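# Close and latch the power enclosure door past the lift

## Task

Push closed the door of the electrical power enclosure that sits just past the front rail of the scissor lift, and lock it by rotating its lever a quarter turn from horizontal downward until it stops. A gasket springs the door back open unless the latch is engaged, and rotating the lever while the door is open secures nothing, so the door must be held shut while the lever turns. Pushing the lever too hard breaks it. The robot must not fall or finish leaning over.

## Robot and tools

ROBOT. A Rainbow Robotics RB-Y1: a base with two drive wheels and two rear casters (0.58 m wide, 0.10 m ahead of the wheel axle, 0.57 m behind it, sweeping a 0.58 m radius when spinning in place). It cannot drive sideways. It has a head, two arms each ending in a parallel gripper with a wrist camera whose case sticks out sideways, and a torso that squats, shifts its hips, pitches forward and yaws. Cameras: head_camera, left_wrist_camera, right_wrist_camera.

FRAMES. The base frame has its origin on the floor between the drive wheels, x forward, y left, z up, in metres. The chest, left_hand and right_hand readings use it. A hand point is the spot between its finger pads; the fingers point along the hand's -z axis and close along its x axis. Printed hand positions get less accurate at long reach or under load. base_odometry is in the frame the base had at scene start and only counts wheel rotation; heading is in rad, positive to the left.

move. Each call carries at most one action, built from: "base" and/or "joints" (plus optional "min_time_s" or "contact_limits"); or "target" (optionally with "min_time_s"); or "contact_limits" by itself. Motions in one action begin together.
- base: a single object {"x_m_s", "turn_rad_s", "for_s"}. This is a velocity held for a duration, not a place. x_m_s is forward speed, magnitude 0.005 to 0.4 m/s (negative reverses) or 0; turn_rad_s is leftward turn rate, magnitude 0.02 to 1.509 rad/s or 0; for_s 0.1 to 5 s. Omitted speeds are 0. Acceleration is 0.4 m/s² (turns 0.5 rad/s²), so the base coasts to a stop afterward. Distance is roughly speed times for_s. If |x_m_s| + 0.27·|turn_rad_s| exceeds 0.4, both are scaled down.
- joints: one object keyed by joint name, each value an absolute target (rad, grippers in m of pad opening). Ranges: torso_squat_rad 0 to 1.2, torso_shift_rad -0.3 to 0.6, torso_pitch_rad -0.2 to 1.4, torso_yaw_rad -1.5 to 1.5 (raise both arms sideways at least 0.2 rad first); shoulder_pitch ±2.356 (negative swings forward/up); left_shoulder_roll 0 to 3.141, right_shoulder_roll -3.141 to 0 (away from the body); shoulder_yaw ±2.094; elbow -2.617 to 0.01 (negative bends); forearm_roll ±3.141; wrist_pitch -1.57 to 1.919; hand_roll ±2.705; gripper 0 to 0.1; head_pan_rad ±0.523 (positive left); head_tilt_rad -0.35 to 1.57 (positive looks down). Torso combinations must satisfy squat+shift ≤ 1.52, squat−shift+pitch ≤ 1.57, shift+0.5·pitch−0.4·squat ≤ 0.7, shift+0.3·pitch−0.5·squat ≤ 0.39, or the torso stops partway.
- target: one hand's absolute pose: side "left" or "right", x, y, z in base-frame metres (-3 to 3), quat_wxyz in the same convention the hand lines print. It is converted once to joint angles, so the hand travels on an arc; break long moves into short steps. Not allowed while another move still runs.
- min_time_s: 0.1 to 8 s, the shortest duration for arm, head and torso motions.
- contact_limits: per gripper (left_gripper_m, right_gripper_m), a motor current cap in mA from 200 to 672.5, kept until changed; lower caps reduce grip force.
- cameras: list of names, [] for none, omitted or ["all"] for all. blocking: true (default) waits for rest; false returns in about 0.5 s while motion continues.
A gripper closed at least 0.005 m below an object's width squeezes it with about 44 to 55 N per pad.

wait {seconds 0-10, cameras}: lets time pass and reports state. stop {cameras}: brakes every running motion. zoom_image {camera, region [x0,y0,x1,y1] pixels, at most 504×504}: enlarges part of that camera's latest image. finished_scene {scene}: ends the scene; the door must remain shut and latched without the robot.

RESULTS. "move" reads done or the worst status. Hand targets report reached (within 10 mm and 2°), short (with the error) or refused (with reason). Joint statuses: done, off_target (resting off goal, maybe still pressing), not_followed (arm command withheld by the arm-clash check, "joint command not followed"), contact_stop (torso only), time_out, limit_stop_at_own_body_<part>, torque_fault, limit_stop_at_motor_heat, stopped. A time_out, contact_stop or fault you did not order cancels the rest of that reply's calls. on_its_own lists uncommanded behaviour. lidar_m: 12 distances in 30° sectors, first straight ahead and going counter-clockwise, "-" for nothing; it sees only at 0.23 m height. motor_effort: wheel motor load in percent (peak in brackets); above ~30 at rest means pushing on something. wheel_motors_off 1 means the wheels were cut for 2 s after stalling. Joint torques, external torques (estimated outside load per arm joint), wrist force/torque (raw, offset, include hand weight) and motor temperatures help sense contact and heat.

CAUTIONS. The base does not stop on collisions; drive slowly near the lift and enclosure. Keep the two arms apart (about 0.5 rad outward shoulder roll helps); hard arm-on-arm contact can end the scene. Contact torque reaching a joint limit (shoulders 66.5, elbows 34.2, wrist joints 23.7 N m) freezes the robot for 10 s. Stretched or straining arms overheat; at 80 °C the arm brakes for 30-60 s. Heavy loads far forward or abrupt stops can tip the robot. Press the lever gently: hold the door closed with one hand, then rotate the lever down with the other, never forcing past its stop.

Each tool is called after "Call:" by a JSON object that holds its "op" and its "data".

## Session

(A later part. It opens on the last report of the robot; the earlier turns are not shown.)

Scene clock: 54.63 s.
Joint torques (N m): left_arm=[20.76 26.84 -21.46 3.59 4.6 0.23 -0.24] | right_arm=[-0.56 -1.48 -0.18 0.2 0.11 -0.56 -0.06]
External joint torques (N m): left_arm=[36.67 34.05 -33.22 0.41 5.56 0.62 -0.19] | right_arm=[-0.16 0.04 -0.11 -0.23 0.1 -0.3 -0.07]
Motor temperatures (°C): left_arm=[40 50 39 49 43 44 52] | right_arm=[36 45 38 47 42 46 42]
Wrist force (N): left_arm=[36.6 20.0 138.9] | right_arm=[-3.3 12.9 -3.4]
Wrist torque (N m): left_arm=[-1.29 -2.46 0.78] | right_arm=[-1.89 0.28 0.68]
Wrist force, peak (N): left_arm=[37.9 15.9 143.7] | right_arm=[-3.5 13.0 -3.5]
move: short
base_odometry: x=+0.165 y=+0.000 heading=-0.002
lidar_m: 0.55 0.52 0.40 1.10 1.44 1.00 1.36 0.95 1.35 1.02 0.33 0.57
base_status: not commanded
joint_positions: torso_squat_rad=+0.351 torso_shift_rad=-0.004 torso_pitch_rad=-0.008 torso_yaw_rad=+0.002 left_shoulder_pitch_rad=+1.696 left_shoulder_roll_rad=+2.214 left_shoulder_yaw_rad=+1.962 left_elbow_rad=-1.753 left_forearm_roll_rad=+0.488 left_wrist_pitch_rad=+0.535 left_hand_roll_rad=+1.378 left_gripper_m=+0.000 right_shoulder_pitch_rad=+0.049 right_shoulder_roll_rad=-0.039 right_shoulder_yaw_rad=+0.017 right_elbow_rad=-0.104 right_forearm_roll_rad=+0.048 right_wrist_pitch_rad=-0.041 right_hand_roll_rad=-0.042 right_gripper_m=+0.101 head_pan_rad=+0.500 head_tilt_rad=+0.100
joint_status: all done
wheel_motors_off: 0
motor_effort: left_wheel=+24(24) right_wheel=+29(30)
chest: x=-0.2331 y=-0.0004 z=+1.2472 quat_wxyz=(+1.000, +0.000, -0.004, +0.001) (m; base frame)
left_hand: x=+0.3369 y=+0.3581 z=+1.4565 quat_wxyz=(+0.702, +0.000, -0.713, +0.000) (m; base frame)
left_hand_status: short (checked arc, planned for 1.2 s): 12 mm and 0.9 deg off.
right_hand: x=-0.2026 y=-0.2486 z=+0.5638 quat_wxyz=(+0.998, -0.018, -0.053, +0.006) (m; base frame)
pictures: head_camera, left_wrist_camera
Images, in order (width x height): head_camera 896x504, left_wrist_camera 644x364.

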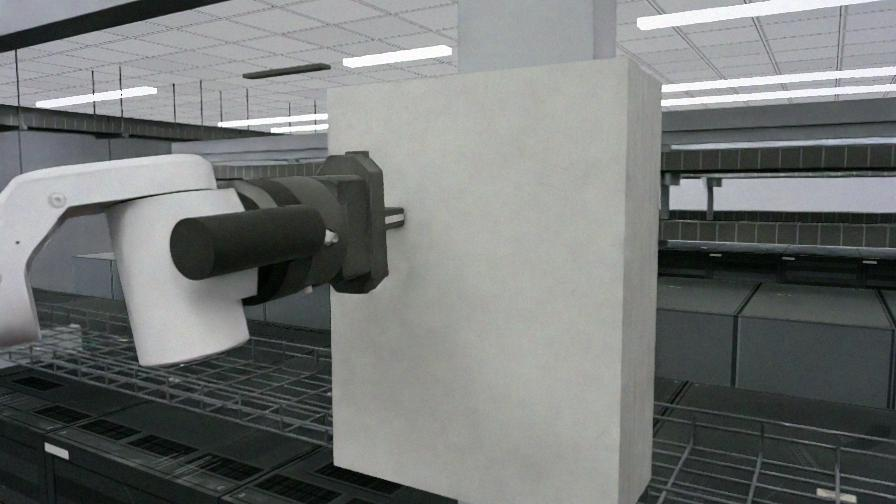

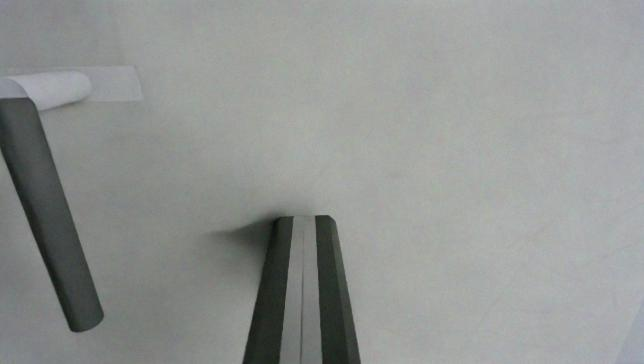

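Call:
{"op": "move", "data": {"target": {"side":"left","x":0.339,"y":0.356,"z":1.42,"quat_wxyz":[0.7071,0,-0.7071,0]}, "min_time_s": 1.2, "cameras": ["left_wrist_camera"]}}

Call:
{"op": "move", "data": {"target": {"side":"left","x":0.339,"y":0.356,"z":1.403,"quat_wxyz":[0.7071,0,-0.7071,0]}, "min_time_s": 1.2, "cameras": ["head_camera","left_wrist_camera"]}}

Scene clock: 59.60 s.
Joint torques (N m): left_arm=[19.05 28.01 -20.3 3.93 5.01 -1.93 -0.29] | right_arm=[-0.26 -1.82 0.11 0.06 0.05 -0.59 -0.1]
External joint torques (N m): left_arm=[34.97 36.2 -32.22 0.93 6.01 -1.82 -0.23] | right_arm=[0.15 -0.3 0.18 -0.36 0.04 -0.33 -0.1]
Motor temperatures (°C): left_arm=[40 50 39 48 43 44 52] | right_arm=[36 45 38 47 42 46 42]
Wrist force (N): left_arm=[39.8 23.8 145.5] | right_arm=[-3.2 12.3 -3.1]
Wrist torque (N m): left_arm=[-1.23 -2.52 0.78] | right_arm=[-1.81 0.29 0.69]
Wrist force, peak (N): left_arm=[40.4 18.4 148.7] | right_arm=[-3.2 13.0 -3.5]
move: short
base_odometry: x=+0.165 y=+0.000 heading=-0.002
lidar_m: 0.55 0.52 0.40 1.10 1.44 1.00 1.36 0.95 1.36 1.02 0.33 0.57
base_status: not commanded
joint_positions: torso_squat_rad=+0.351 torso_shift_rad=-0.004 torso_pitch_rad=-0.008 torso_yaw_rad=+0.002 left_shoulder_pitch_rad=+1.779 left_shoulder_roll_rad=+2.214 left_shoulder_yaw_rad=+1.977 left_elbow_rad=-1.797 left_forearm_roll_rad=+0.335 left_wrist_pitch_rad=+0.546 left_hand_roll_rad=+1.514 left_gripper_m=+0.000 right_shoulder_pitch_rad=+0.049 right_shoulder_roll_rad=-0.039 right_shoulder_yaw_rad=+0.017 right_elbow_rad=-0.104 right_forearm_roll_rad=+0.048 right_wrist_pitch_rad=-0.041 right_hand_roll_rad=-0.042 right_gripper_m=+0.101 head_pan_rad=+0.500 head_tilt_rad=+0.100
joint_status: all done
wheel_motors_off: 0
motor_effort: left_wheel=+24(24) right_wheel=+29(29)
chest: x=-0.2332 y=-0.0004 z=+1.2472 quat_wxyz=(+1.000, +0.000, -0.004, +0.001) (m; base frame)
left_hand: x=+0.3365 y=+0.3577 z=+1.4309 quat_wxyz=(+0.701, +0.001, -0.713, +0.001) (m; base frame)
left_hand_status: short (checked arc, planned for 1.2 s): 11 mm and 1.0 deg off.
right_hand: x=-0.2026 y=-0.2485 z=+0.5638 quat_wxyz=(+0.998, -0.018, -0.053, +0.006) (m; base frame)
pictures: left_wrist_camera
Images, in order (width x height): left_wrist_camera 644x364.

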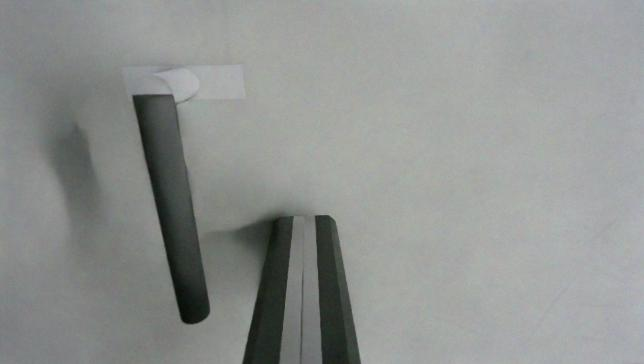

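Scene clock: 61.13 s.
Joint torques (N m): left_arm=[22.82 30.63 -24.13 2.8 6.31 -2.55 -0.2] | right_arm=[-0.48 -1.49 -0.48 0.09 0.18 -0.56 -0.13]
External joint torques (N m): left_arm=[38.73 39.35 -36.12 -0.05 7.33 -2.57 -0.14] | right_arm=[-0.07 0.02 -0.41 -0.33 0.17 -0.3 -0.14]
Motor temperatures (°C): left_arm=[40 50 39 48 43 44 52] | right_arm=[36 45 38 47 42 46 42]
Wrist force (N): left_arm=[50.8 24.5 143.0] | right_arm=[-3.2 12.5 -3.3]
Wrist torque (N m): left_arm=[-1.28 -2.62 0.67] | right_arm=[-1.86 0.30 0.68]
Wrist force, peak (N): left_arm=[40.9 19.9 151.6] | right_arm=[-3.5 13.0 -3.2]
move: short
base_odometry: x=+0.165 y=+0.000 heading=-0.002
lidar_m: 0.56 0.52 0.41 1.10 1.44 1.00 1.36 0.94 1.35 1.02 0.33 0.57
base_status: not commanded
joint_positions: torso_squat_rad=+0.351 torso_shift_rad=-0.004 torso_pitch_rad=-0.009 torso_yaw_rad=+0.002 left_shoulder_pitch_rad=+1.827 left_shoulder_roll_rad=+2.215 left_shoulder_yaw_rad=+1.984 left_elbow_rad=-1.817 left_forearm_roll_rad=+0.257 left_wrist_pitch_rad=+0.551 left_hand_roll_rad=+1.581 left_gripper_m=+0.000 right_shoulder_pitch_rad=+0.049 right_shoulder_roll_rad=-0.039 right_shoulder_yaw_rad=+0.017 right_elbow_rad=-0.104 right_forearm_roll_rad=+0.048 right_wrist_pitch_rad=-0.041 right_hand_roll_rad=-0.042 right_gripper_m=+0.101 head_pan_rad=+0.500 head_tilt_rad=+0.100
joint_status: all done
wheel_motors_off: 0
motor_effort: left_wheel=+24(25) right_wheel=+28(29)
chest: x=-0.2332 y=-0.0004 z=+1.2472 quat_wxyz=(+1.000, +0.000, -0.004, +0.001) (m; base frame)
left_hand: x=+0.3362 y=+0.3577 z=+1.4155 quat_wxyz=(+0.702, +0.001, -0.712, +0.000) (m; base frame)
left_hand_status: short (checked arc, planned for 1.2 s): 13 mm and 0.9 deg off.
right_hand: x=-0.2026 y=-0.2485 z=+0.5638 quat_wxyz=(+0.998, -0.018, -0.053, +0.006) (m; base frame)
pictures: head_camera, left_wrist_camera
Images, in order (width x height): head_camera 896x504, left_wrist_camera 644x364.

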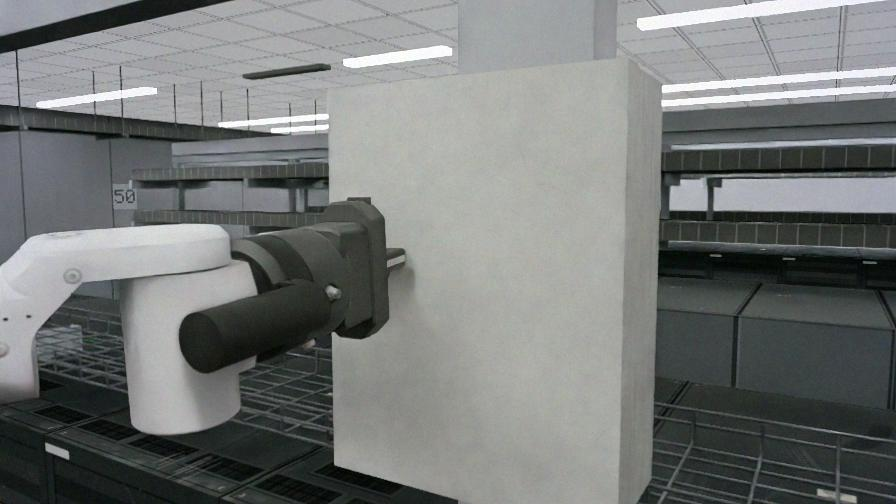

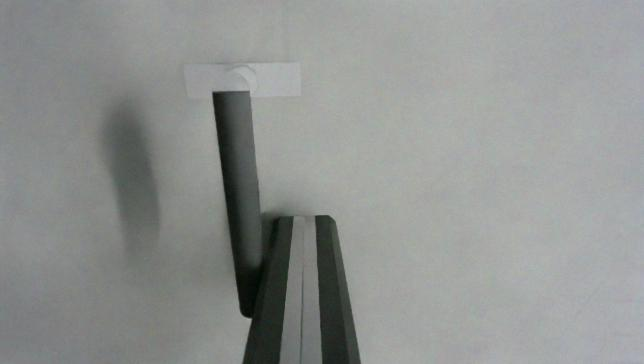

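Call:
{"op": "move", "data": {"target": {"side":"left","x":0.337,"y":0.357,"z":1.388,"quat_wxyz":[0.7071,0,-0.7071,0]}, "min_time_s": 1, "cameras": ["left_wrist_camera"]}}

Call:
{"op": "move", "data": {"target": {"side":"left","x":0.337,"y":0.359,"z":1.374,"quat_wxyz":[0.7071,0,-0.7071,0]}, "min_time_s": 1, "cameras": ["left_wrist_camera"]}}

Call:
{"op": "move", "data": {"target": {"side":"left","x":0.337,"y":0.365,"z":1.359,"quat_wxyz":[0.7071,0,-0.7071,0]}, "min_time_s": 1, "cameras": ["head_camera","left_wrist_camera"]}}

Scene clock: 67.27 s.
Joint torques (N m): left_arm=[18.78 25.42 -20.42 4.24 5.83 -2.98 -0.15] | right_arm=[-0.3 -1.93 0.1 0.31 0.15 -0.53 -0.13]
External joint torques (N m): left_arm=[34.62 34.69 -32.47 1.53 6.86 -3.14 -0.1] | right_arm=[0.1 -0.42 0.17 -0.11 0.14 -0.27 -0.13]
Motor temperatures (°C): left_arm=[40 51 39 48 43 44 52] | right_arm=[36 45 38 47 41 46 42]
Wrist force (N): left_arm=[46.5 21.5 138.6] | right_arm=[-3.5 12.5 -3.4]
Wrist torque (N m): left_arm=[-1.16 -2.53 0.66] | right_arm=[-1.87 0.28 0.70]
Wrist force, peak (N): left_arm=[47.9 26.0 144.1] | right_arm=[-3.3 12.9 -3.5]
move: short
base_odometry: x=+0.165 y=+0.000 heading=-0.002
lidar_m: 0.56 0.52 0.40 1.10 1.44 1.00 1.35 0.95 1.36 1.02 0.33 0.57
base_status: not commanded
joint_positions: torso_squat_rad=+0.351 torso_shift_rad=-0.004 torso_pitch_rad=-0.008 torso_yaw_rad=+0.002 left_shoulder_pitch_rad=+1.877 left_shoulder_roll_rad=+2.215 left_shoulder_yaw_rad=+1.991 left_elbow_rad=-1.839 left_forearm_roll_rad=+0.176 left_wrist_pitch_rad=+0.558 left_hand_roll_rad=+1.650 left_gripper_m=+0.000 right_shoulder_pitch_rad=+0.049 right_shoulder_roll_rad=-0.039 right_shoulder_yaw_rad=+0.017 right_elbow_rad=-0.104 right_forearm_roll_rad=+0.048 right_wrist_pitch_rad=-0.041 right_hand_roll_rad=-0.042 right_gripper_m=+0.101 head_pan_rad=+0.500 head_tilt_rad=+0.100
joint_status: all done
wheel_motors_off: 0
motor_effort: left_wheel=+24(25) right_wheel=+28(29)
chest: x=-0.2331 y=-0.0004 z=+1.2472 quat_wxyz=(+1.000, +0.000, -0.004, +0.001) (m; base frame)
left_hand: x=+0.3350 y=+0.3580 z=+1.3993 quat_wxyz=(+0.703, +0.001, -0.711, +0.000) (m; base frame)
left_hand_status: short (checked arc, planned for 1.0 s): 11 mm and 0.7 deg off.
right_hand: x=-0.2026 y=-0.2485 z=+0.5638 quat_wxyz=(+0.998, -0.018, -0.053, +0.006) (m; base frame)
pictures: left_wrist_camera
Images, in order (width x height): left_wrist_camera 644x364.

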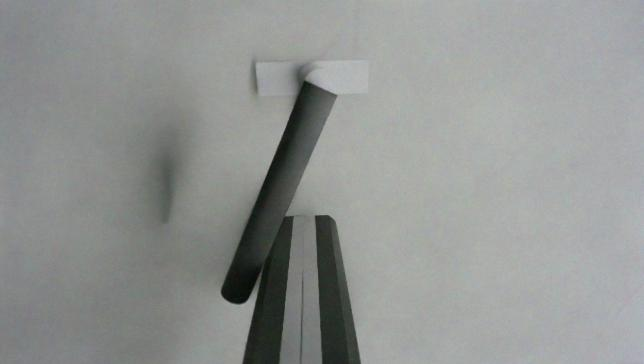

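Scene clock: 68.60 s.
Joint torques (N m): left_arm=[18.07 24.52 -19.83 7.9 5.74 -2.31 -0.26] | right_arm=[-0.21 -1.47 -0.24 0.14 0.16 -0.47 -0.18]
External joint torques (N m): left_arm=[33.92 34.34 -31.92 5.37 6.78 -2.6 -0.21] | right_arm=[0.2 0.03 -0.17 -0.28 0.15 -0.21 -0.18]
Motor temperatures (°C): left_arm=[40 51 39 48 43 44 52] | right_arm=[36 45 38 47 41 46 42]
Wrist force (N): left_arm=[46.4 16.6 144.4] | right_arm=[-3.6 12.2 -3.5]
Wrist torque (N m): left_arm=[-1.36 -2.55 0.73] | right_arm=[-1.79 0.26 0.68]
Wrist force, peak (N): left_arm=[47.0 14.0 145.6] | right_arm=[-3.4 12.8 -3.7]
move: short
base_odometry: x=+0.165 y=+0.000 heading=-0.002
lidar_m: 0.56 0.52 0.40 1.10 1.44 1.01 1.36 0.94 1.36 1.02 0.33 0.57
base_status: not commanded
joint_positions: torso_squat_rad=+0.351 torso_shift_rad=-0.004 torso_pitch_rad=-0.008 torso_yaw_rad=+0.002 left_shoulder_pitch_rad=+1.926 left_shoulder_roll_rad=+2.219 left_shoulder_yaw_rad=+1.999 left_elbow_rad=-1.849 left_forearm_roll_rad=+0.097 left_wrist_pitch_rad=+0.561 left_hand_roll_rad=+1.713 left_gripper_m=+0.000 right_shoulder_pitch_rad=+0.049 right_shoulder_roll_rad=-0.039 right_shoulder_yaw_rad=+0.017 right_elbow_rad=-0.104 right_forearm_roll_rad=+0.048 right_wrist_pitch_rad=-0.041 right_hand_roll_rad=-0.042 right_gripper_m=+0.101 head_pan_rad=+0.500 head_tilt_rad=+0.100
joint_status: all done
wheel_motors_off: 0
motor_effort: left_wheel=+25(25) right_wheel=+28(29)
chest: x=-0.2331 y=-0.0005 z=+1.2472 quat_wxyz=(+1.000, +0.001, -0.004, +0.001) (m; base frame)
left_hand: x=+0.3349 y=+0.3595 z=+1.3849 quat_wxyz=(+0.703, +0.001, -0.711, +0.000) (m; base frame)
left_hand_status: short (checked arc, planned for 1.0 s): 11 mm and 0.7 deg off.
right_hand: x=-0.2026 y=-0.2485 z=+0.5638 quat_wxyz=(+0.998, -0.018, -0.053, +0.006) (m; base frame)
pictures: left_wrist_camera
Images, in order (width x height): left_wrist_camera 644x364.

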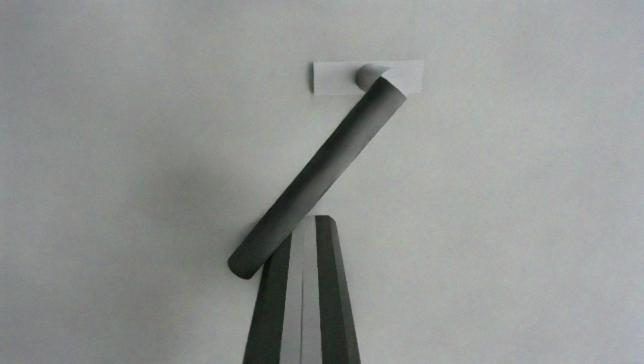

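Scene clock: 69.93 s.
Joint torques (N m): left_arm=[15.57 18.61 -17.07 15.13 5.27 -0.38 -0.33] | right_arm=[-0.23 -1.26 -0.34 0.05 0.17 -0.51 -0.09]
External joint torques (N m): left_arm=[31.4 29.06 -29.21 12.78 6.28 -0.81 -0.28] | right_arm=[0.18 0.23 -0.27 -0.37 0.16 -0.25 -0.09]
Motor temperatures (°C): left_arm=[40 51 39 48 43 44 52] | right_arm=[36 45 38 47 41 46 42]
Wrist force (N): left_arm=[41.6 4.4 151.8] | right_arm=[-3.3 12.3 -3.2]
Wrist torque (N m): left_arm=[-1.61 -2.45 0.84] | right_arm=[-1.83 0.28 0.68]
Wrist force, peak (N): left_arm=[46.7 6.1 151.0] | right_arm=[-3.3 12.9 -3.6]
move: done
base_odometry: x=+0.165 y=+0.000 heading=-0.002
lidar_m: 0.55 0.52 0.40 1.10 1.44 1.00 1.36 0.94 1.36 1.01 0.34 0.57
base_status: not commanded
joint_positions: torso_squat_rad=+0.351 torso_shift_rad=-0.004 torso_pitch_rad=-0.008 torso_yaw_rad=+0.002 left_shoulder_pitch_rad=+1.980 left_shoulder_roll_rad=+2.222 left_shoulder_yaw_rad=+2.007 left_elbow_rad=-1.848 left_forearm_roll_rad=+0.015 left_wrist_pitch_rad=+0.552 left_hand_roll_rad=+1.779 left_gripper_m=+0.000 right_shoulder_pitch_rad=+0.049 right_shoulder_roll_rad=-0.039 right_shoulder_yaw_rad=+0.017 right_elbow_rad=-0.104 right_forearm_roll_rad=+0.048 right_wrist_pitch_rad=-0.041 right_hand_roll_rad=-0.042 right_gripper_m=+0.101 head_pan_rad=+0.500 head_tilt_rad=+0.100
joint_status: all done
wheel_motors_off: 0
motor_effort: left_wheel=+24(25) right_wheel=+29(30)
chest: x=-0.2331 y=-0.0007 z=+1.2472 quat_wxyz=(+1.000, +0.001, -0.004, +0.001) (m; base frame)
left_hand: x=+0.3350 y=+0.3639 z=+1.3685 quat_wxyz=(+0.704, +0.001, -0.710, -0.001) (m; base frame)
left_hand_status: reached (checked arc, planned for 1.0 s): 10 mm and 0.5 deg off.
right_hand: x=-0.2026 y=-0.2485 z=+0.5637 quat_wxyz=(+0.998, -0.018, -0.053, +0.006) (m; base frame)
pictures: head_camera, left_wrist_camera
Images, in order (width x height): head_camera 896x504, left_wrist_camera 644x364.

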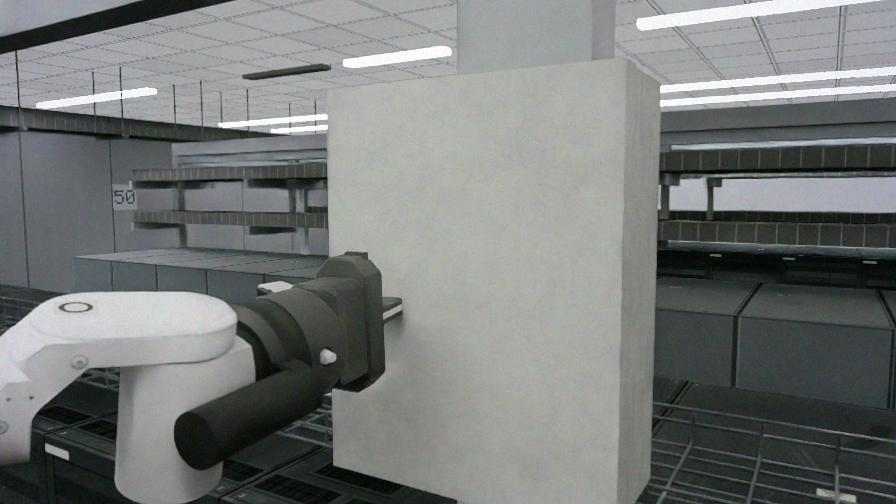

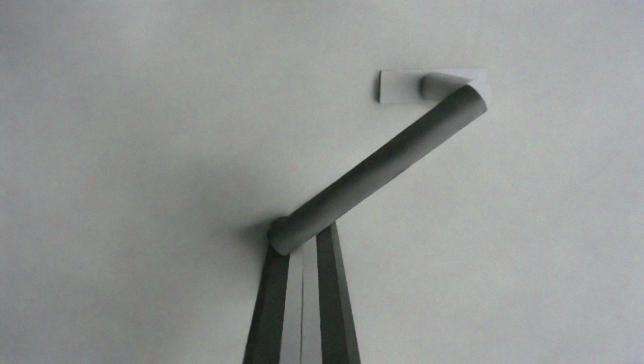

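Call:
{"op": "move", "data": {"target": {"side":"left","x":0.337,"y":0.382,"z":1.356,"quat_wxyz":[0.7071,0,-0.7071,0]}, "min_time_s": 1, "cameras": ["left_wrist_camera"]}}

Call:
{"op": "move", "data": {"target": {"side":"left","x":0.337,"y":0.396,"z":1.355,"quat_wxyz":[0.7071,0,-0.7071,0]}, "min_time_s": 1, "cameras": ["left_wrist_camera"]}}

Scene clock: 75.80 s.
Joint torques (N m): left_arm=[7.06 -2.08 -6.92 30.22 3.13 7.85 -0.39] | right_arm=[-0.21 -1.4 -0.32 0.18 0.17 -0.59 -0.05]
External joint torques (N m): left_arm=[22.8 9.06 -19.1 27.92 4.03 7.32 -0.34] | right_arm=[0.17 0.06 -0.25 -0.25 0.16 -0.33 -0.06]
Motor temperatures (°C): left_arm=[40 51 39 48 43 44 52] | right_arm=[36 45 38 47 41 46 42]
Wrist force (N): left_arm=[18.0 -27.6 152.0] | right_arm=[-3.5 12.4 -3.5]
Wrist torque (N m): left_arm=[-2.65 -1.69 0.80] | right_arm=[-1.85 0.28 0.68]
Wrist force, peak (N): left_arm=[38.1 -6.6 157.6] | right_arm=[-3.1 13.0 -3.8]
move: done
base_odometry: x=+0.165 y=+0.000 heading=-0.002
lidar_m: 0.56 0.51 0.40 1.10 1.44 1.01 1.36 0.95 1.36 1.02 0.33 0.57
base_status: not commanded
joint_positions: torso_squat_rad=+0.351 torso_shift_rad=-0.004 torso_pitch_rad=-0.008 torso_yaw_rad=+0.001 left_shoulder_pitch_rad=+2.026 left_shoulder_roll_rad=+2.211 left_shoulder_yaw_rad=+2.020 left_elbow_rad=-1.813 left_forearm_roll_rad=-0.053 left_wrist_pitch_rad=+0.492 left_hand_roll_rad=+1.842 left_gripper_m=+0.000 right_shoulder_pitch_rad=+0.049 right_shoulder_roll_rad=-0.039 right_shoulder_yaw_rad=+0.017 right_elbow_rad=-0.104 right_forearm_roll_rad=+0.048 right_wrist_pitch_rad=-0.041 right_hand_roll_rad=-0.042 right_gripper_m=+0.101 head_pan_rad=+0.500 head_tilt_rad=+0.100
joint_status: all done
wheel_motors_off: 0
motor_effort: left_wheel=+18(24) right_wheel=+36(37)
chest: x=-0.2327 y=-0.0012 z=+1.2472 quat_wxyz=(+1.000, +0.001, -0.004, +0.001) (m; base frame)
left_hand: x=+0.3369 y=+0.3768 z=+1.3611 quat_wxyz=(+0.704, -0.003, -0.710, -0.004) (m; base frame)
left_hand_status: reached (checked arc, planned for 1.0 s): 7 mm and 0.7 deg off.
right_hand: x=-0.2029 y=-0.2486 z=+0.5636 quat_wxyz=(+0.998, -0.017, -0.053, +0.005) (m; base frame)
pictures: left_wrist_camera
Images, in order (width x height): left_wrist_camera 644x364.

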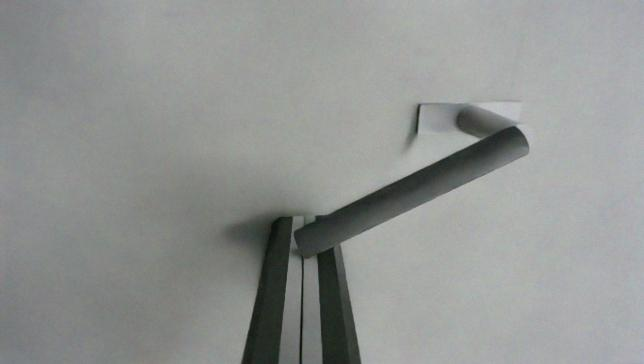

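Scene clock: 78.73 s.
Joint torques (N m): left_arm=[-10.18 -3.58 5.68 23.9 0.69 6.58 -0.23] | right_arm=[-0.48 -1.29 -0.02 -0.05 0.11 -0.52 -0.09]
External joint torques (N m): left_arm=[5.33 8.07 -6.51 21.55 1.5 5.95 -0.17] | right_arm=[-0.16 0.2 0.06 -0.5 0.1 -0.27 -0.1]
Motor temperatures (°C): left_arm=[40 50 39 49 43 45 52] | right_arm=[36 45 38 47 41 46 42]
Wrist force (N): left_arm=[-3.0 -16.1 135.1] | right_arm=[-3.2 12.3 -3.4]
Wrist torque (N m): left_arm=[-2.15 -1.29 0.64] | right_arm=[-1.82 0.32 0.69]
Wrist force, peak (N): left_arm=[9.3 -29.3 157.3] | right_arm=[-3.2 13.1 -3.7]
move: short
base_odometry: x=+0.165 y=+0.000 heading=-0.002
lidar_m: 0.56 0.52 0.41 1.09 1.45 1.01 1.35 0.95 1.35 1.02 0.33 0.57
base_status: not commanded
joint_positions: torso_squat_rad=+0.351 torso_shift_rad=-0.003 torso_pitch_rad=-0.006 torso_yaw_rad=+0.001 left_shoulder_pitch_rad=+2.049 left_shoulder_roll_rad=+2.191 left_shoulder_yaw_rad=+2.029 left_elbow_rad=-1.793 left_forearm_roll_rad=-0.083 left_wrist_pitch_rad=+0.445 left_hand_roll_rad=+1.876 left_gripper_m=+0.000 right_shoulder_pitch_rad=+0.049 right_shoulder_roll_rad=-0.039 right_shoulder_yaw_rad=+0.017 right_elbow_rad=-0.104 right_forearm_roll_rad=+0.048 right_wrist_pitch_rad=-0.041 right_hand_roll_rad=-0.042 right_gripper_m=+0.101 head_pan_rad=+0.500 head_tilt_rad=+0.100
joint_status: left_elbow_rad time_out (moved +0.019 of +0.034); the others done
wheel_motors_off: 0
on_its_own: left_elbow_rad is held at -1.788, not at your -1.778, since a time_out
motor_effort: left_wheel=+17(18) right_wheel=+33(38)
chest: x=-0.2318 y=-0.0009 z=+1.2473 quat_wxyz=(+1.000, +0.001, -0.003, +0.001) (m; base frame)
left_hand: x=+0.3361 y=+0.3874 z=+1.3591 quat_wxyz=(+0.706, -0.006, -0.708, -0.007) (m; base frame)
left_hand_status: short (checked arc, planned for 1.0 s): time_out, 10 mm and 1.0 deg off.
right_hand: x=-0.2032 y=-0.2487 z=+0.5637 quat_wxyz=(+0.998, -0.018, -0.052, +0.005) (m; base frame)
pictures: left_wrist_camera
Images, in order (width x height): left_wrist_camera 644x364.

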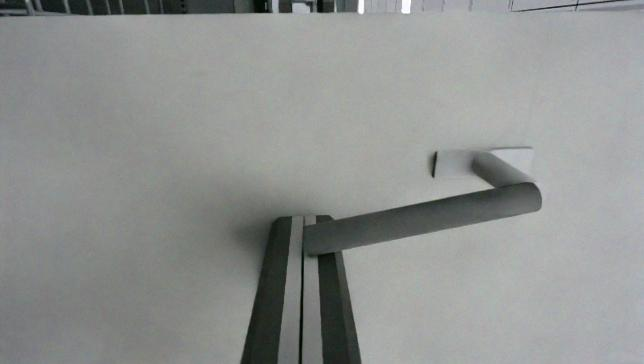

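Call:
{"op": "move", "data": {"target": {"side":"left","x":0.337,"y":0.402,"z":1.360,"quat_wxyz":[0.7071,0,-0.7071,0]}, "min_time_s": 1, "cameras": ["left_wrist_camera"]}}

Call:
{"op": "move", "data": {"target": {"side":"left","x":0.337,"y":0.408,"z":1.360,"quat_wxyz":[0.7071,0,-0.7071,0]}, "min_time_s": 1, "cameras": ["head_camera","left_wrist_camera"]}}

Scene clock: 91.33 s.
Joint torques (N m): left_arm=[-10.43 -5.4 8.4 25.29 0.27 7.45 -0.34] | right_arm=[-0.35 -1.63 -0.14 0.07 0.2 -0.52 0.03]
External joint torques (N m): left_arm=[5.01 6.14 -3.79 22.91 1.05 6.84 -0.29] | right_arm=[-0.05 -0.14 -0.07 -0.39 0.19 -0.27 0.03]
External joint torques when the fault began: left_arm=[8.96 -2.47 -4.65 33.75 1.78 11.28 -0.42]
Motor temperatures (°C): left_arm=[40 50 39 52 42 46 52] | right_arm=[36 45 38 47 41 46 42]
Wrist force (N): left_arm=[-7.7 -18.6 131.4] | right_arm=[-3.0 12.3 -3.7]
Wrist torque (N m): left_arm=[-2.23 -1.14 0.61] | right_arm=[-1.80 0.33 0.69]
Wrist force, peak (N): left_arm=[-10.4 -37.5 142.6] | right_arm=[-4.9 12.7 -3.5]
move: torque_fault
TORQUE FAULT: left_elbow_rad reached its load limit. The robot stopped for 10 seconds, dropped its targets and accepts commands again. Before the stop ended, the hold on left_elbow_rad was turned back by 0.1 degrees, the way its load pushed it. The stop added 9.2 s to the call.
base_odometry: x=+0.165 y=+0.000 heading=-0.002
lidar_m: 0.55 0.52 0.40 1.10 1.44 1.01 1.36 0.95 1.36 1.02 0.34 0.58
base_status: not commanded
joint_positions: torso_squat_rad=+0.351 torso_shift_rad=-0.003 torso_pitch_rad=-0.006 torso_yaw_rad=+0.001 left_shoulder_pitch_rad=+2.049 left_shoulder_roll_rad=+2.184 left_shoulder_yaw_rad=+2.030 left_elbow_rad=-1.791 left_forearm_roll_rad=-0.083 left_wrist_pitch_rad=+0.428 left_hand_roll_rad=+1.879 left_gripper_m=+0.000 right_shoulder_pitch_rad=+0.049 right_shoulder_roll_rad=-0.039 right_shoulder_yaw_rad=+0.017 right_elbow_rad=-0.104 right_forearm_roll_rad=+0.048 right_wrist_pitch_rad=-0.041 right_hand_roll_rad=-0.042 right_gripper_m=+0.101 head_pan_rad=+0.500 head_tilt_rad=+0.100
joint_status: left_elbow_rad torque_fault (moved +0.004 of +0.028); the others done
wheel_motors_off: 0
on_its_own: left_elbow_rad is held at -1.785, not at your -1.765, since a torque_fault; left_wrist_pitch_rad is held at +0.430, not at your +0.424, since a torque_fault
motor_effort: left_wheel=+17(17) right_wheel=+30(33)
chest: x=-0.2316 y=-0.0008 z=+1.2473 quat_wxyz=(+1.000, +0.001, -0.003, +0.001) (m; base frame)
left_hand: x=+0.3357 y=+0.3880 z=+1.3601 quat_wxyz=(+0.707, -0.009, -0.707, -0.009) (m; base frame)
left_hand_status: short (checked arc, planned for 1.0 s): torque_fault, 14 mm and 1.5 deg off.
right_hand: x=-0.2032 y=-0.2487 z=+0.5637 quat_wxyz=(+0.998, -0.018, -0.052, +0.005) (m; base frame)
pictures: left_wrist_camera
Images, in order (width x height): left_wrist_camera 644x364.

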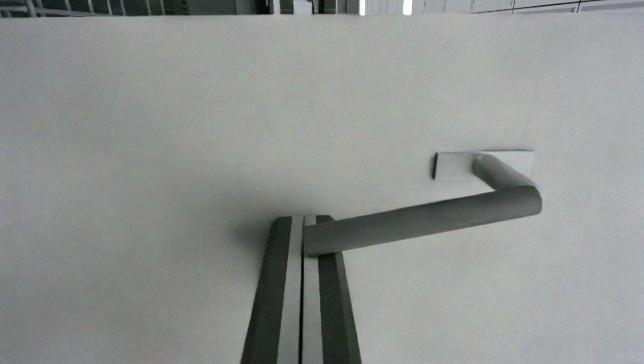

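not run: a stop that you did not command came earlier in this reply.

Call:
{"op": "move", "data": {"target": {"side":"left","x":0.329,"y":0.390,"z":1.362,"quat_wxyz":[0.7071,0,-0.7071,0]}, "min_time_s": 0.8, "cameras": ["left_wrist_camera"]}}

Call:
{"op": "move", "data": {"target": {"side":"left","x":0.329,"y":0.399,"z":1.364,"quat_wxyz":[0.7071,0,-0.7071,0]}, "min_time_s": 1, "cameras": ["left_wrist_camera"]}}

Scene clock: 95.50 s.
Joint torques (N m): left_arm=[-11.34 -9.68 5.88 17.07 0.45 5.28 -0.73] | right_arm=[-0.19 -1.83 -0.38 0.28 0.06 -0.57 -0.07]
External joint torques (N m): left_arm=[3.73 1.68 -6.24 14.61 1.31 4.69 -0.67] | right_arm=[0.01 -0.33 -0.3 -0.22 0.05 -0.32 -0.07]
Motor temperatures (°C): left_arm=[40 50 39 52 42 46 52] | right_arm=[36 45 38 47 41 46 42]
Wrist force (N): left_arm=[-6.6 -10.9 75.7] | right_arm=[-3.4 12.1 -3.2]
Wrist torque (N m): left_arm=[-1.64 -1.50 0.57] | right_arm=[-1.79 0.28 0.70]
Wrist force, peak (N): left_arm=[-7.5 -19.0 131.7] | right_arm=[-3.5 13.2 -3.7]
move: done
base_odometry: x=+0.165 y=+0.000 heading=-0.003
lidar_m: 0.55 0.52 0.40 1.10 1.45 1.00 1.36 0.95 1.36 1.02 0.34 0.57
base_status: not commanded
joint_positions: torso_squat_rad=+0.350 torso_shift_rad=-0.002 torso_pitch_rad=-0.003 torso_yaw_rad=+0.001 left_shoulder_pitch_rad=+2.044 left_shoulder_roll_rad=+2.163 left_shoulder_yaw_rad=+2.027 left_elbow_rad=-1.832 left_forearm_roll_rad=-0.060 left_wrist_pitch_rad=+0.469 left_hand_roll_rad=+1.868 left_gripper_m=+0.000 right_shoulder_pitch_rad=+0.049 right_shoulder_roll_rad=-0.039 right_shoulder_yaw_rad=+0.017 right_elbow_rad=-0.104 right_forearm_roll_rad=+0.048 right_wrist_pitch_rad=-0.041 right_hand_roll_rad=-0.042 right_gripper_m=+0.101 head_pan_rad=+0.500 head_tilt_rad=+0.100
joint_status: all done
wheel_motors_off: 0
motor_effort: left_wheel=+7(17) right_wheel=+30(32)
chest: x=-0.2301 y=-0.0007 z=+1.2474 quat_wxyz=(+1.000, +0.001, -0.002, +0.000) (m; base frame)
left_hand: x=+0.3308 y=+0.3876 z=+1.3615 quat_wxyz=(+0.707, -0.003, -0.707, -0.003) (m; base frame)
left_hand_status: reached (checked arc, planned for 0.8 s): 3 mm and 0.4 deg off.
right_hand: x=-0.2034 y=-0.2487 z=+0.5638 quat_wxyz=(+0.999, -0.018, -0.051, +0.005) (m; base frame)
pictures: left_wrist_camera
Images, in order (width x height): left_wrist_camera 644x364.

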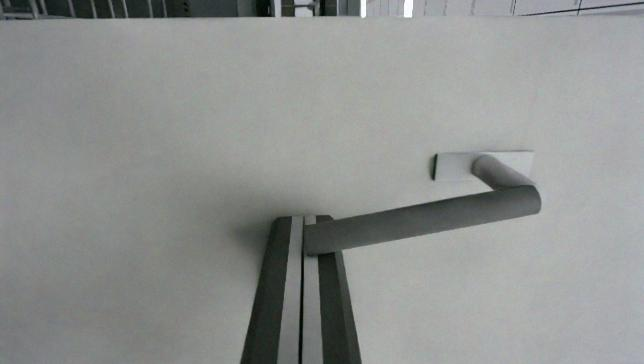

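Scene clock: 96.83 s.
Joint torques (N m): left_arm=[-11.72 -14.74 12.47 18.13 -0.69 5.97 0.08] | right_arm=[-0.36 -1.79 -0.45 0.32 0.04 -0.54 0.01]
External joint torques (N m): left_arm=[3.15 -3.21 0.35 15.58 0.12 5.36 0.13] | right_arm=[-0.19 -0.29 -0.38 -0.19 0.04 -0.29 0.01]
Motor temperatures (°C): left_arm=[40 50 39 52 42 46 52] | right_arm=[36 45 38 47 41 46 42]
Wrist force (N): left_arm=[-16.3 -13.0 62.6] | right_arm=[-3.3 12.4 -3.7]
Wrist torque (N m): left_arm=[-1.36 -1.43 0.48] | right_arm=[-1.85 0.30 0.70]
Wrist force, peak (N): left_arm=[-9.2 -15.5 76.2] | right_arm=[-3.4 13.0 -3.4]
move: done
base_odometry: x=+0.165 y=+0.000 heading=-0.003
lidar_m: 0.55 0.52 0.40 1.10 1.44 1.01 1.37 0.94 1.35 1.02 0.34 0.57
base_status: not commanded
joint_positions: torso_squat_rad=+0.350 torso_shift_rad=-0.001 torso_pitch_rad=-0.002 torso_yaw_rad=+0.000 left_shoulder_pitch_rad=+2.051 left_shoulder_roll_rad=+2.145 left_shoulder_yaw_rad=+2.030 left_elbow_rad=-1.821 left_forearm_roll_rad=-0.065 left_wrist_pitch_rad=+0.443 left_hand_roll_rad=+1.881 left_gripper_m=+0.000 right_shoulder_pitch_rad=+0.049 right_shoulder_roll_rad=-0.039 right_shoulder_yaw_rad=+0.017 right_elbow_rad=-0.104 right_forearm_roll_rad=+0.048 right_wrist_pitch_rad=-0.041 right_hand_roll_rad=-0.042 right_gripper_m=+0.101 head_pan_rad=+0.500 head_tilt_rad=+0.100
joint_status: all done
wheel_motors_off: 0
motor_effort: left_wheel=+4(8) right_wheel=+26(30)
chest: x=-0.2295 y=-0.0007 z=+1.2474 quat_wxyz=(+1.000, +0.001, -0.001, +0.000) (m; base frame)
left_hand: x=+0.3295 y=+0.3961 z=+1.3632 quat_wxyz=(+0.708, -0.002, -0.706, -0.002) (m; base frame)
left_hand_status: reached (checked arc, planned for 1.0 s): 3 mm and 0.4 deg off.
right_hand: x=-0.2035 y=-0.2487 z=+0.5638 quat_wxyz=(+0.999, -0.018, -0.050, +0.005) (m; base frame)
pictures: left_wrist_camera
Images, in order (width x height): left_wrist_camera 644x364.

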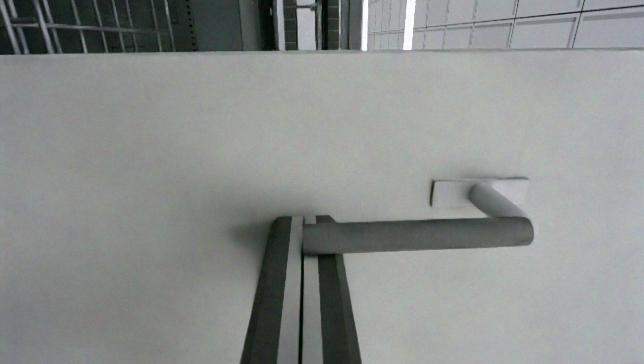

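Call:
{"op": "move", "data": {"target": {"side":"left","x":0.329,"y":0.405,"z":1.364,"quat_wxyz":[0.7071,0,-0.7071,0]}, "min_time_s": 1, "cameras": ["left_wrist_camera"]}}

Call:
{"op": "zoom_image", "data": {"camera": "left_wrist_camera", "region": [270, 130, 570, 300]}}

Scene clock: 99.87 s.
Joint torques (N m): left_arm=[-9.22 -22.61 11.5 26.2 -0.14 9.67 0.21] | right_arm=[-0.38 -1.63 -0.62 0.03 -0.03 -0.46 -0.13]
External joint torques (N m): left_arm=[5.56 -10.91 -0.62 23.61 0.63 9.02 0.27] | right_arm=[-0.22 -0.15 -0.55 -0.48 -0.04 -0.22 -0.14]
Motor temperatures (°C): left_arm=[40 50 39 52 42 46 52] | right_arm=[36 45 38 47 41 46 42]
Wrist force (N): left_arm=[-18.8 -31.5 61.0] | right_arm=[-3.1 12.8 -3.3]
Wrist torque (N m): left_arm=[-1.25 -1.52 0.35] | right_arm=[-1.87 0.31 0.69]
Wrist force, peak (N): left_arm=[-19.0 -32.0 61.1] | right_arm=[-3.5 13.0 -3.2]
move: done
base_odometry: x=+0.165 y=+0.000 heading=-0.003
lidar_m: 0.55 0.52 0.40 1.10 1.45 1.00 1.36 0.94 1.36 1.02 0.34 0.57
base_status: not commanded
joint_positions: torso_squat_rad=+0.350 torso_shift_rad=-0.001 torso_pitch_rad=-0.002 torso_yaw_rad=+0.000 left_shoulder_pitch_rad=+2.061 left_shoulder_roll_rad=+2.137 left_shoulder_yaw_rad=+2.035 left_elbow_rad=-1.811 left_forearm_roll_rad=-0.082 left_wrist_pitch_rad=+0.421 left_hand_roll_rad=+1.899 left_gripper_m=+0.000 right_shoulder_pitch_rad=+0.049 right_shoulder_roll_rad=-0.039 right_shoulder_yaw_rad=+0.017 right_elbow_rad=-0.104 right_forearm_roll_rad=+0.048 right_wrist_pitch_rad=-0.041 right_hand_roll_rad=-0.042 right_gripper_m=+0.101 head_pan_rad=+0.500 head_tilt_rad=+0.100
joint_status: all done
wheel_motors_off: 0
motor_effort: left_wheel=+1(4) right_wheel=+28(31)
chest: x=-0.2295 y=-0.0009 z=+1.2474 quat_wxyz=(+1.000, +0.001, -0.001, +0.000) (m; base frame)
left_hand: x=+0.3292 y=+0.3996 z=+1.3634 quat_wxyz=(+0.708, -0.004, -0.706, -0.003) (m; base frame)
left_hand_status: reached (checked arc, planned for 1.0 s): 5 mm and 0.6 deg off.
right_hand: x=-0.2036 y=-0.2487 z=+0.5637 quat_wxyz=(+0.999, -0.018, -0.050, +0.005) (m; base frame)
pictures: left_wrist_camera
Images, in order (width x height): left_wrist_camera 644x364.

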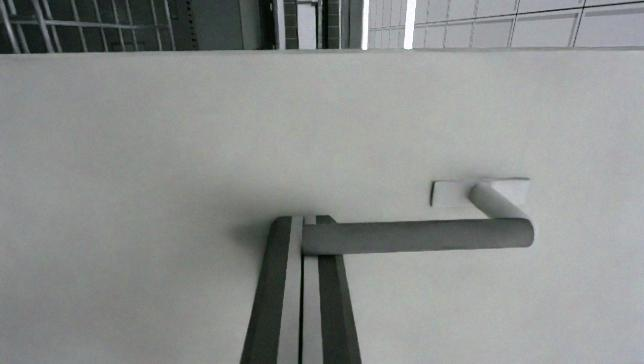

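Scaled by 1.680 from the camera's 644x364 image, which has a finer 828x468 frame.

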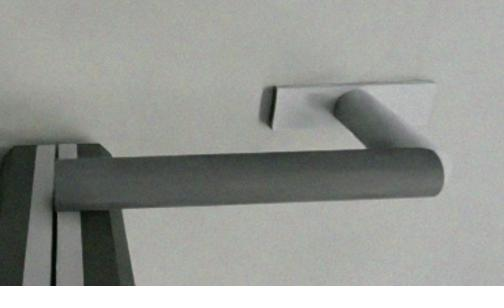

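Call:
{"op": "move", "data": {"target": {"side":"left","x":0.26,"y":0.38,"z":1.362,"quat_wxyz":[0.7071,0,-0.7071,0]}, "min_time_s": 1.5, "cameras": ["head_camera","left_wrist_camera"]}}

Scene clock: 103.53 s.
Joint torques (N m): left_arm=[-8.73 -10.29 10.11 2.35 -1.05 0.92 0.02] | right_arm=[-0.21 -1.69 -0.25 0.06 0.13 -0.6 -0.08]
External joint torques (N m): left_arm=[2.21 0.39 -0.88 -0.83 -0.08 -0.02 0.08] | right_arm=[-0.14 -0.16 -0.17 -0.48 0.13 -0.37 -0.09]
Motor temperatures (°C): left_arm=[40 50 39 52 42 47 52] | right_arm=[36 45 38 47 41 46 42]
Wrist force (N): left_arm=[-13.3 8.6 10.7] | right_arm=[-3.2 12.6 -3.2]
Wrist torque (N m): left_arm=[-0.40 -1.91 0.39] | right_arm=[-1.86 0.30 0.68]
Wrist force, peak (N): left_arm=[-19.0 -31.9 61.2] | right_arm=[-3.7 13.1 -3.6]
move: done
base_odometry: x=+0.165 y=+0.000 heading=-0.003
lidar_m: 0.55 0.52 0.41 1.10 1.44 1.00 1.36 0.95 1.36 1.02 0.33 0.57
base_status: not commanded
joint_positions: torso_squat_rad=+0.350 torso_shift_rad=+0.000 torso_pitch_rad=+0.000 torso_yaw_rad=+0.000 left_shoulder_pitch_rad=+2.115 left_shoulder_roll_rad=+1.910 left_shoulder_yaw_rad=+2.023 left_elbow_rad=-2.155 left_forearm_roll_rad=-0.163 left_wrist_pitch_rad=+0.582 left_hand_roll_rad=+2.062 left_gripper_m=+0.000 right_shoulder_pitch_rad=+0.049 right_shoulder_roll_rad=-0.039 right_shoulder_yaw_rad=+0.017 right_elbow_rad=-0.104 right_forearm_roll_rad=+0.048 right_wrist_pitch_rad=-0.041 right_hand_roll_rad=-0.042 right_gripper_m=+0.101 head_pan_rad=+0.500 head_tilt_rad=+0.100
joint_status: all done
wheel_motors_off: 0
motor_effort: left_wheel=-14(22) right_wheel=+20(30)
chest: x=-0.2280 y=-0.0002 z=+1.2475 quat_wxyz=(+1.000, +0.000, +0.000, +0.000) (m; base frame)
left_hand: x=+0.2619 y=+0.3806 z=+1.3610 quat_wxyz=(+0.708, +0.000, -0.706, +0.000) (m; base frame)
left_hand_status: reached (checked arc, planned for 1.5 s): 2 mm and 0.2 deg off.
right_hand: x=-0.2037 y=-0.2487 z=+0.5640 quat_wxyz=(+0.999, -0.018, -0.049, +0.005) (m; base frame)
pictures: head_camera, left_wrist_camera
Images, in order (width x height): head_camera 896x504, left_wrist_camera 644x364.

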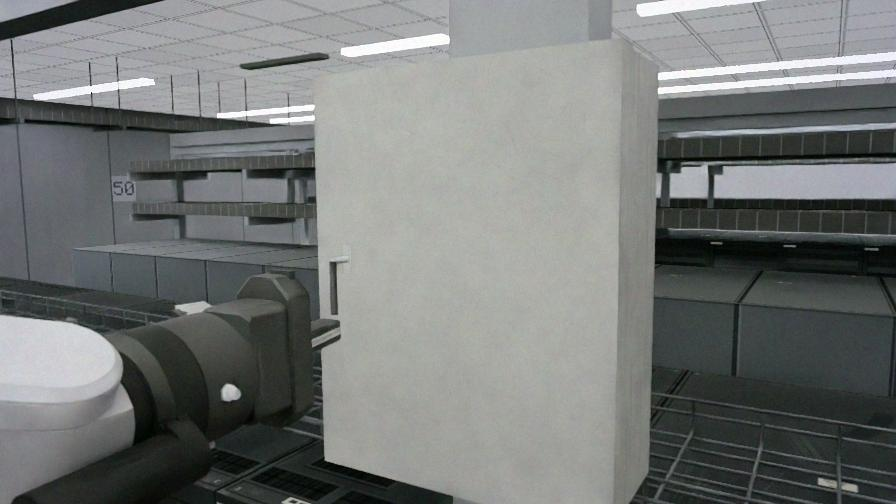

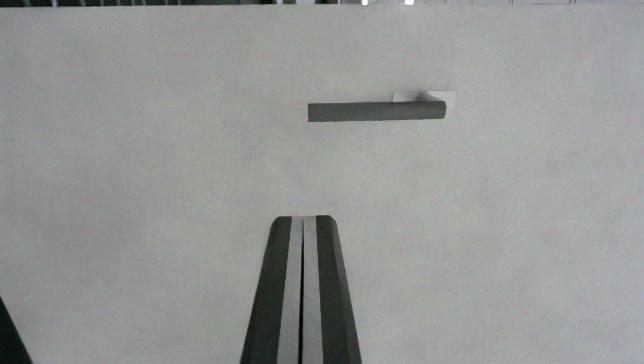

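Call:
{"op": "move", "data": {"target": {"side":"left","x":0.330,"y":0.36,"z":1.48,"quat_wxyz":[0.7071,0,-0.7071,0]}, "min_time_s": 2, "cameras": ["head_camera","left_wrist_camera"]}}

Scene clock: 109.10 s.
Joint torques (N m): left_arm=[-18.84 2.72 12.83 3.1 -1.3 -2.88 -0.43] | right_arm=[0.1 -1.57 0.17 0.31 0.09 -0.41 -0.02]
External joint torques (N m): left_arm=[-3.72 9.5 1.29 -0.2 -0.34 -2.22 -0.37] | right_arm=[0.23 -0.03 0.25 -0.21 0.08 -0.17 -0.03]
Motor temperatures (°C): left_arm=[40 50 39 51 42 46 52] | right_arm=[36 45 38 47 41 46 42]
Wrist force (N): left_arm=[-20.5 17.9 44.5] | right_arm=[-3.2 12.4 -3.3]
Wrist torque (N m): left_arm=[-0.49 -1.47 0.31] | right_arm=[-1.84 0.31 0.70]
Wrist force, peak (N): left_arm=[-21.3 17.9 50.4] | right_arm=[-3.4 13.2 -3.6]
move: done
base_odometry: x=+0.165 y=+0.000 heading=-0.003
lidar_m: 0.56 0.52 0.40 1.10 1.44 1.00 1.36 0.94 1.35 1.02 0.33 0.57
base_status: not commanded
joint_positions: torso_squat_rad=+0.350 torso_shift_rad=-0.001 torso_pitch_rad=-0.001 torso_yaw_rad=+0.001 left_shoulder_pitch_rad=+1.673 left_shoulder_roll_rad=+2.174 left_shoulder_yaw_rad=+2.023 left_elbow_rad=-1.765 left_forearm_roll_rad=+0.646 left_wrist_pitch_rad=+0.563 left_hand_roll_rad=+1.236 left_gripper_m=+0.000 right_shoulder_pitch_rad=+0.049 right_shoulder_roll_rad=-0.039 right_shoulder_yaw_rad=+0.017 right_elbow_rad=-0.104 right_forearm_roll_rad=+0.048 right_wrist_pitch_rad=-0.041 right_hand_roll_rad=-0.042 right_gripper_m=+0.101 head_pan_rad=+0.500 head_tilt_rad=+0.100
joint_status: all done
wheel_motors_off: 0
motor_effort: left_wheel=-6(15) right_wheel=+15(22)
chest: x=-0.2289 y=+0.0000 z=+1.2474 quat_wxyz=(+1.000, +0.000, -0.001, +0.000) (m; base frame)
left_hand: x=+0.3279 y=+0.3616 z=+1.4803 quat_wxyz=(+0.704, +0.001, -0.711, +0.002) (m; base frame)
left_hand_status: reached (checked arc, planned for 2.0 s): 3 mm and 0.6 deg off.
right_hand: x=-0.2035 y=-0.2487 z=+0.5641 quat_wxyz=(+0.999, -0.018, -0.050, +0.005) (m; base frame)
pictures: head_camera, left_wrist_camera
Images, in order (width x height): head_camera 896x504, left_wrist_camera 644x364.

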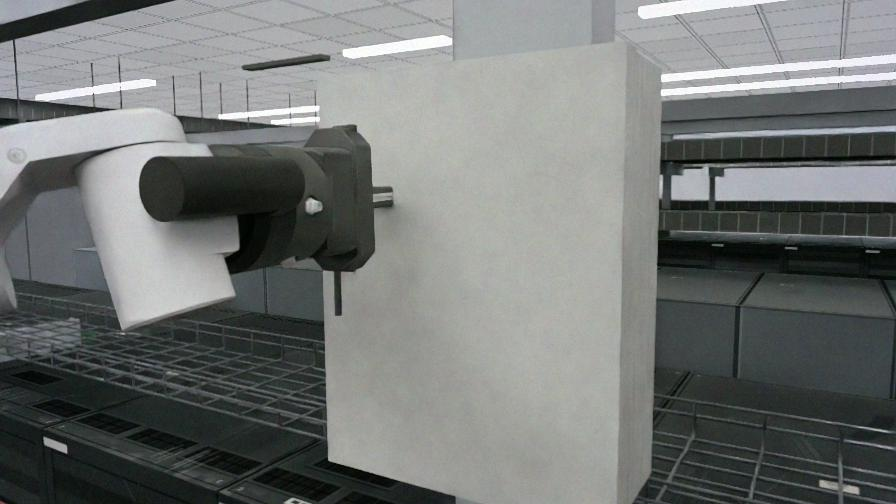

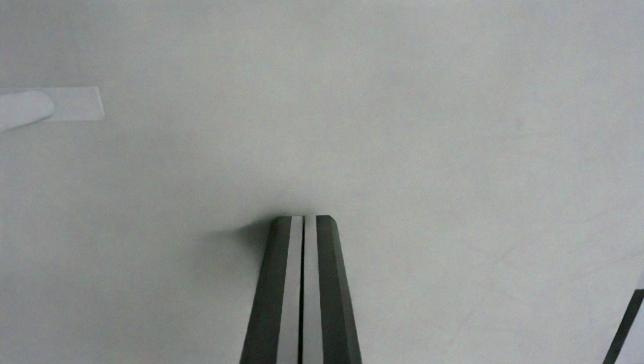

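Call:
{"op": "move", "data": {"target": {"side":"left","x":0.26,"y":0.36,"z":1.48,"quat_wxyz":[0.7071,0,-0.7071,0]}, "min_time_s": 1, "cameras": []}}

Call:
{"op": "finished_scene", "data": {"scene": 2}}

Scene clock: 112.57 s.
Joint torques (N m): left_arm=[-8.9 -5.18 11.06 3.71 -0.86 -0.38 0.04] | right_arm=[-0.16 -1.49 -0.26 0.15 0.33 -0.46 -0.04]
External joint torques (N m): left_arm=[2.08 0.23 0.29 -0.75 0.18 0.1 0.09] | right_arm=[-0.08 0.05 -0.18 -0.39 0.32 -0.22 -0.05]
Motor temperatures (°C): left_arm=[40 50 39 51 42 46 52] | right_arm=[36 45 38 47 41 46 42]
Wrist force (N): left_arm=[-13.6 9.4 10.6] | right_arm=[-3.3 12.7 -3.6]
Wrist torque (N m): left_arm=[-0.53 -1.92 0.45] | right_arm=[-1.84 0.25 0.68]
Wrist force, peak (N): left_arm=[-21.1 18.2 47.8] | right_arm=[-3.6 13.1 -3.3]
move: done
base_odometry: x=+0.165 y=+0.000 heading=-0.003
lidar_m: 0.55 0.52 0.40 1.10 1.45 1.00 1.36 0.95 1.35 1.02 0.33 0.57
base_status: not commanded
joint_positions: torso_squat_rad=+0.350 torso_shift_rad=+0.000 torso_pitch_rad=+0.000 torso_yaw_rad=+0.000 left_shoulder_pitch_rad=+1.679 left_shoulder_roll_rad=+1.936 left_shoulder_yaw_rad=+2.036 left_elbow_rad=-2.042 left_forearm_roll_rad=+0.675 left_wrist_pitch_rad=+0.596 left_hand_roll_rad=+1.328 left_gripper_m=+0.000 right_shoulder_pitch_rad=+0.049 right_shoulder_roll_rad=-0.039 right_shoulder_yaw_rad=+0.017 right_elbow_rad=-0.104 right_forearm_roll_rad=+0.048 right_wrist_pitch_rad=-0.041 right_hand_roll_rad=-0.042 right_gripper_m=+0.101 head_pan_rad=+0.500 head_tilt_rad=+0.100
joint_status: all done
wheel_motors_off: 0
motor_effort: left_wheel=-11(11) right_wheel=+16(17)
chest: x=-0.2280 y=-0.0001 z=+1.2475 quat_wxyz=(+1.000, +0.000, +0.000, +0.000) (m; base frame)
left_hand: x=+0.2613 y=+0.3595 z=+1.4798 quat_wxyz=(+0.707, +0.000, -0.707, +0.000) (m; base frame)
left_hand_status: reached (checked arc, planned for 1.0 s): 1 mm and 0.1 deg off.
right_hand: x=-0.2037 y=-0.2487 z=+0.5641 quat_wxyz=(+0.999, -0.018, -0.049, +0.005) (m; base frame)
pictures: none
No camera images: "cameras" was empty.

The scene is finished: the task was done.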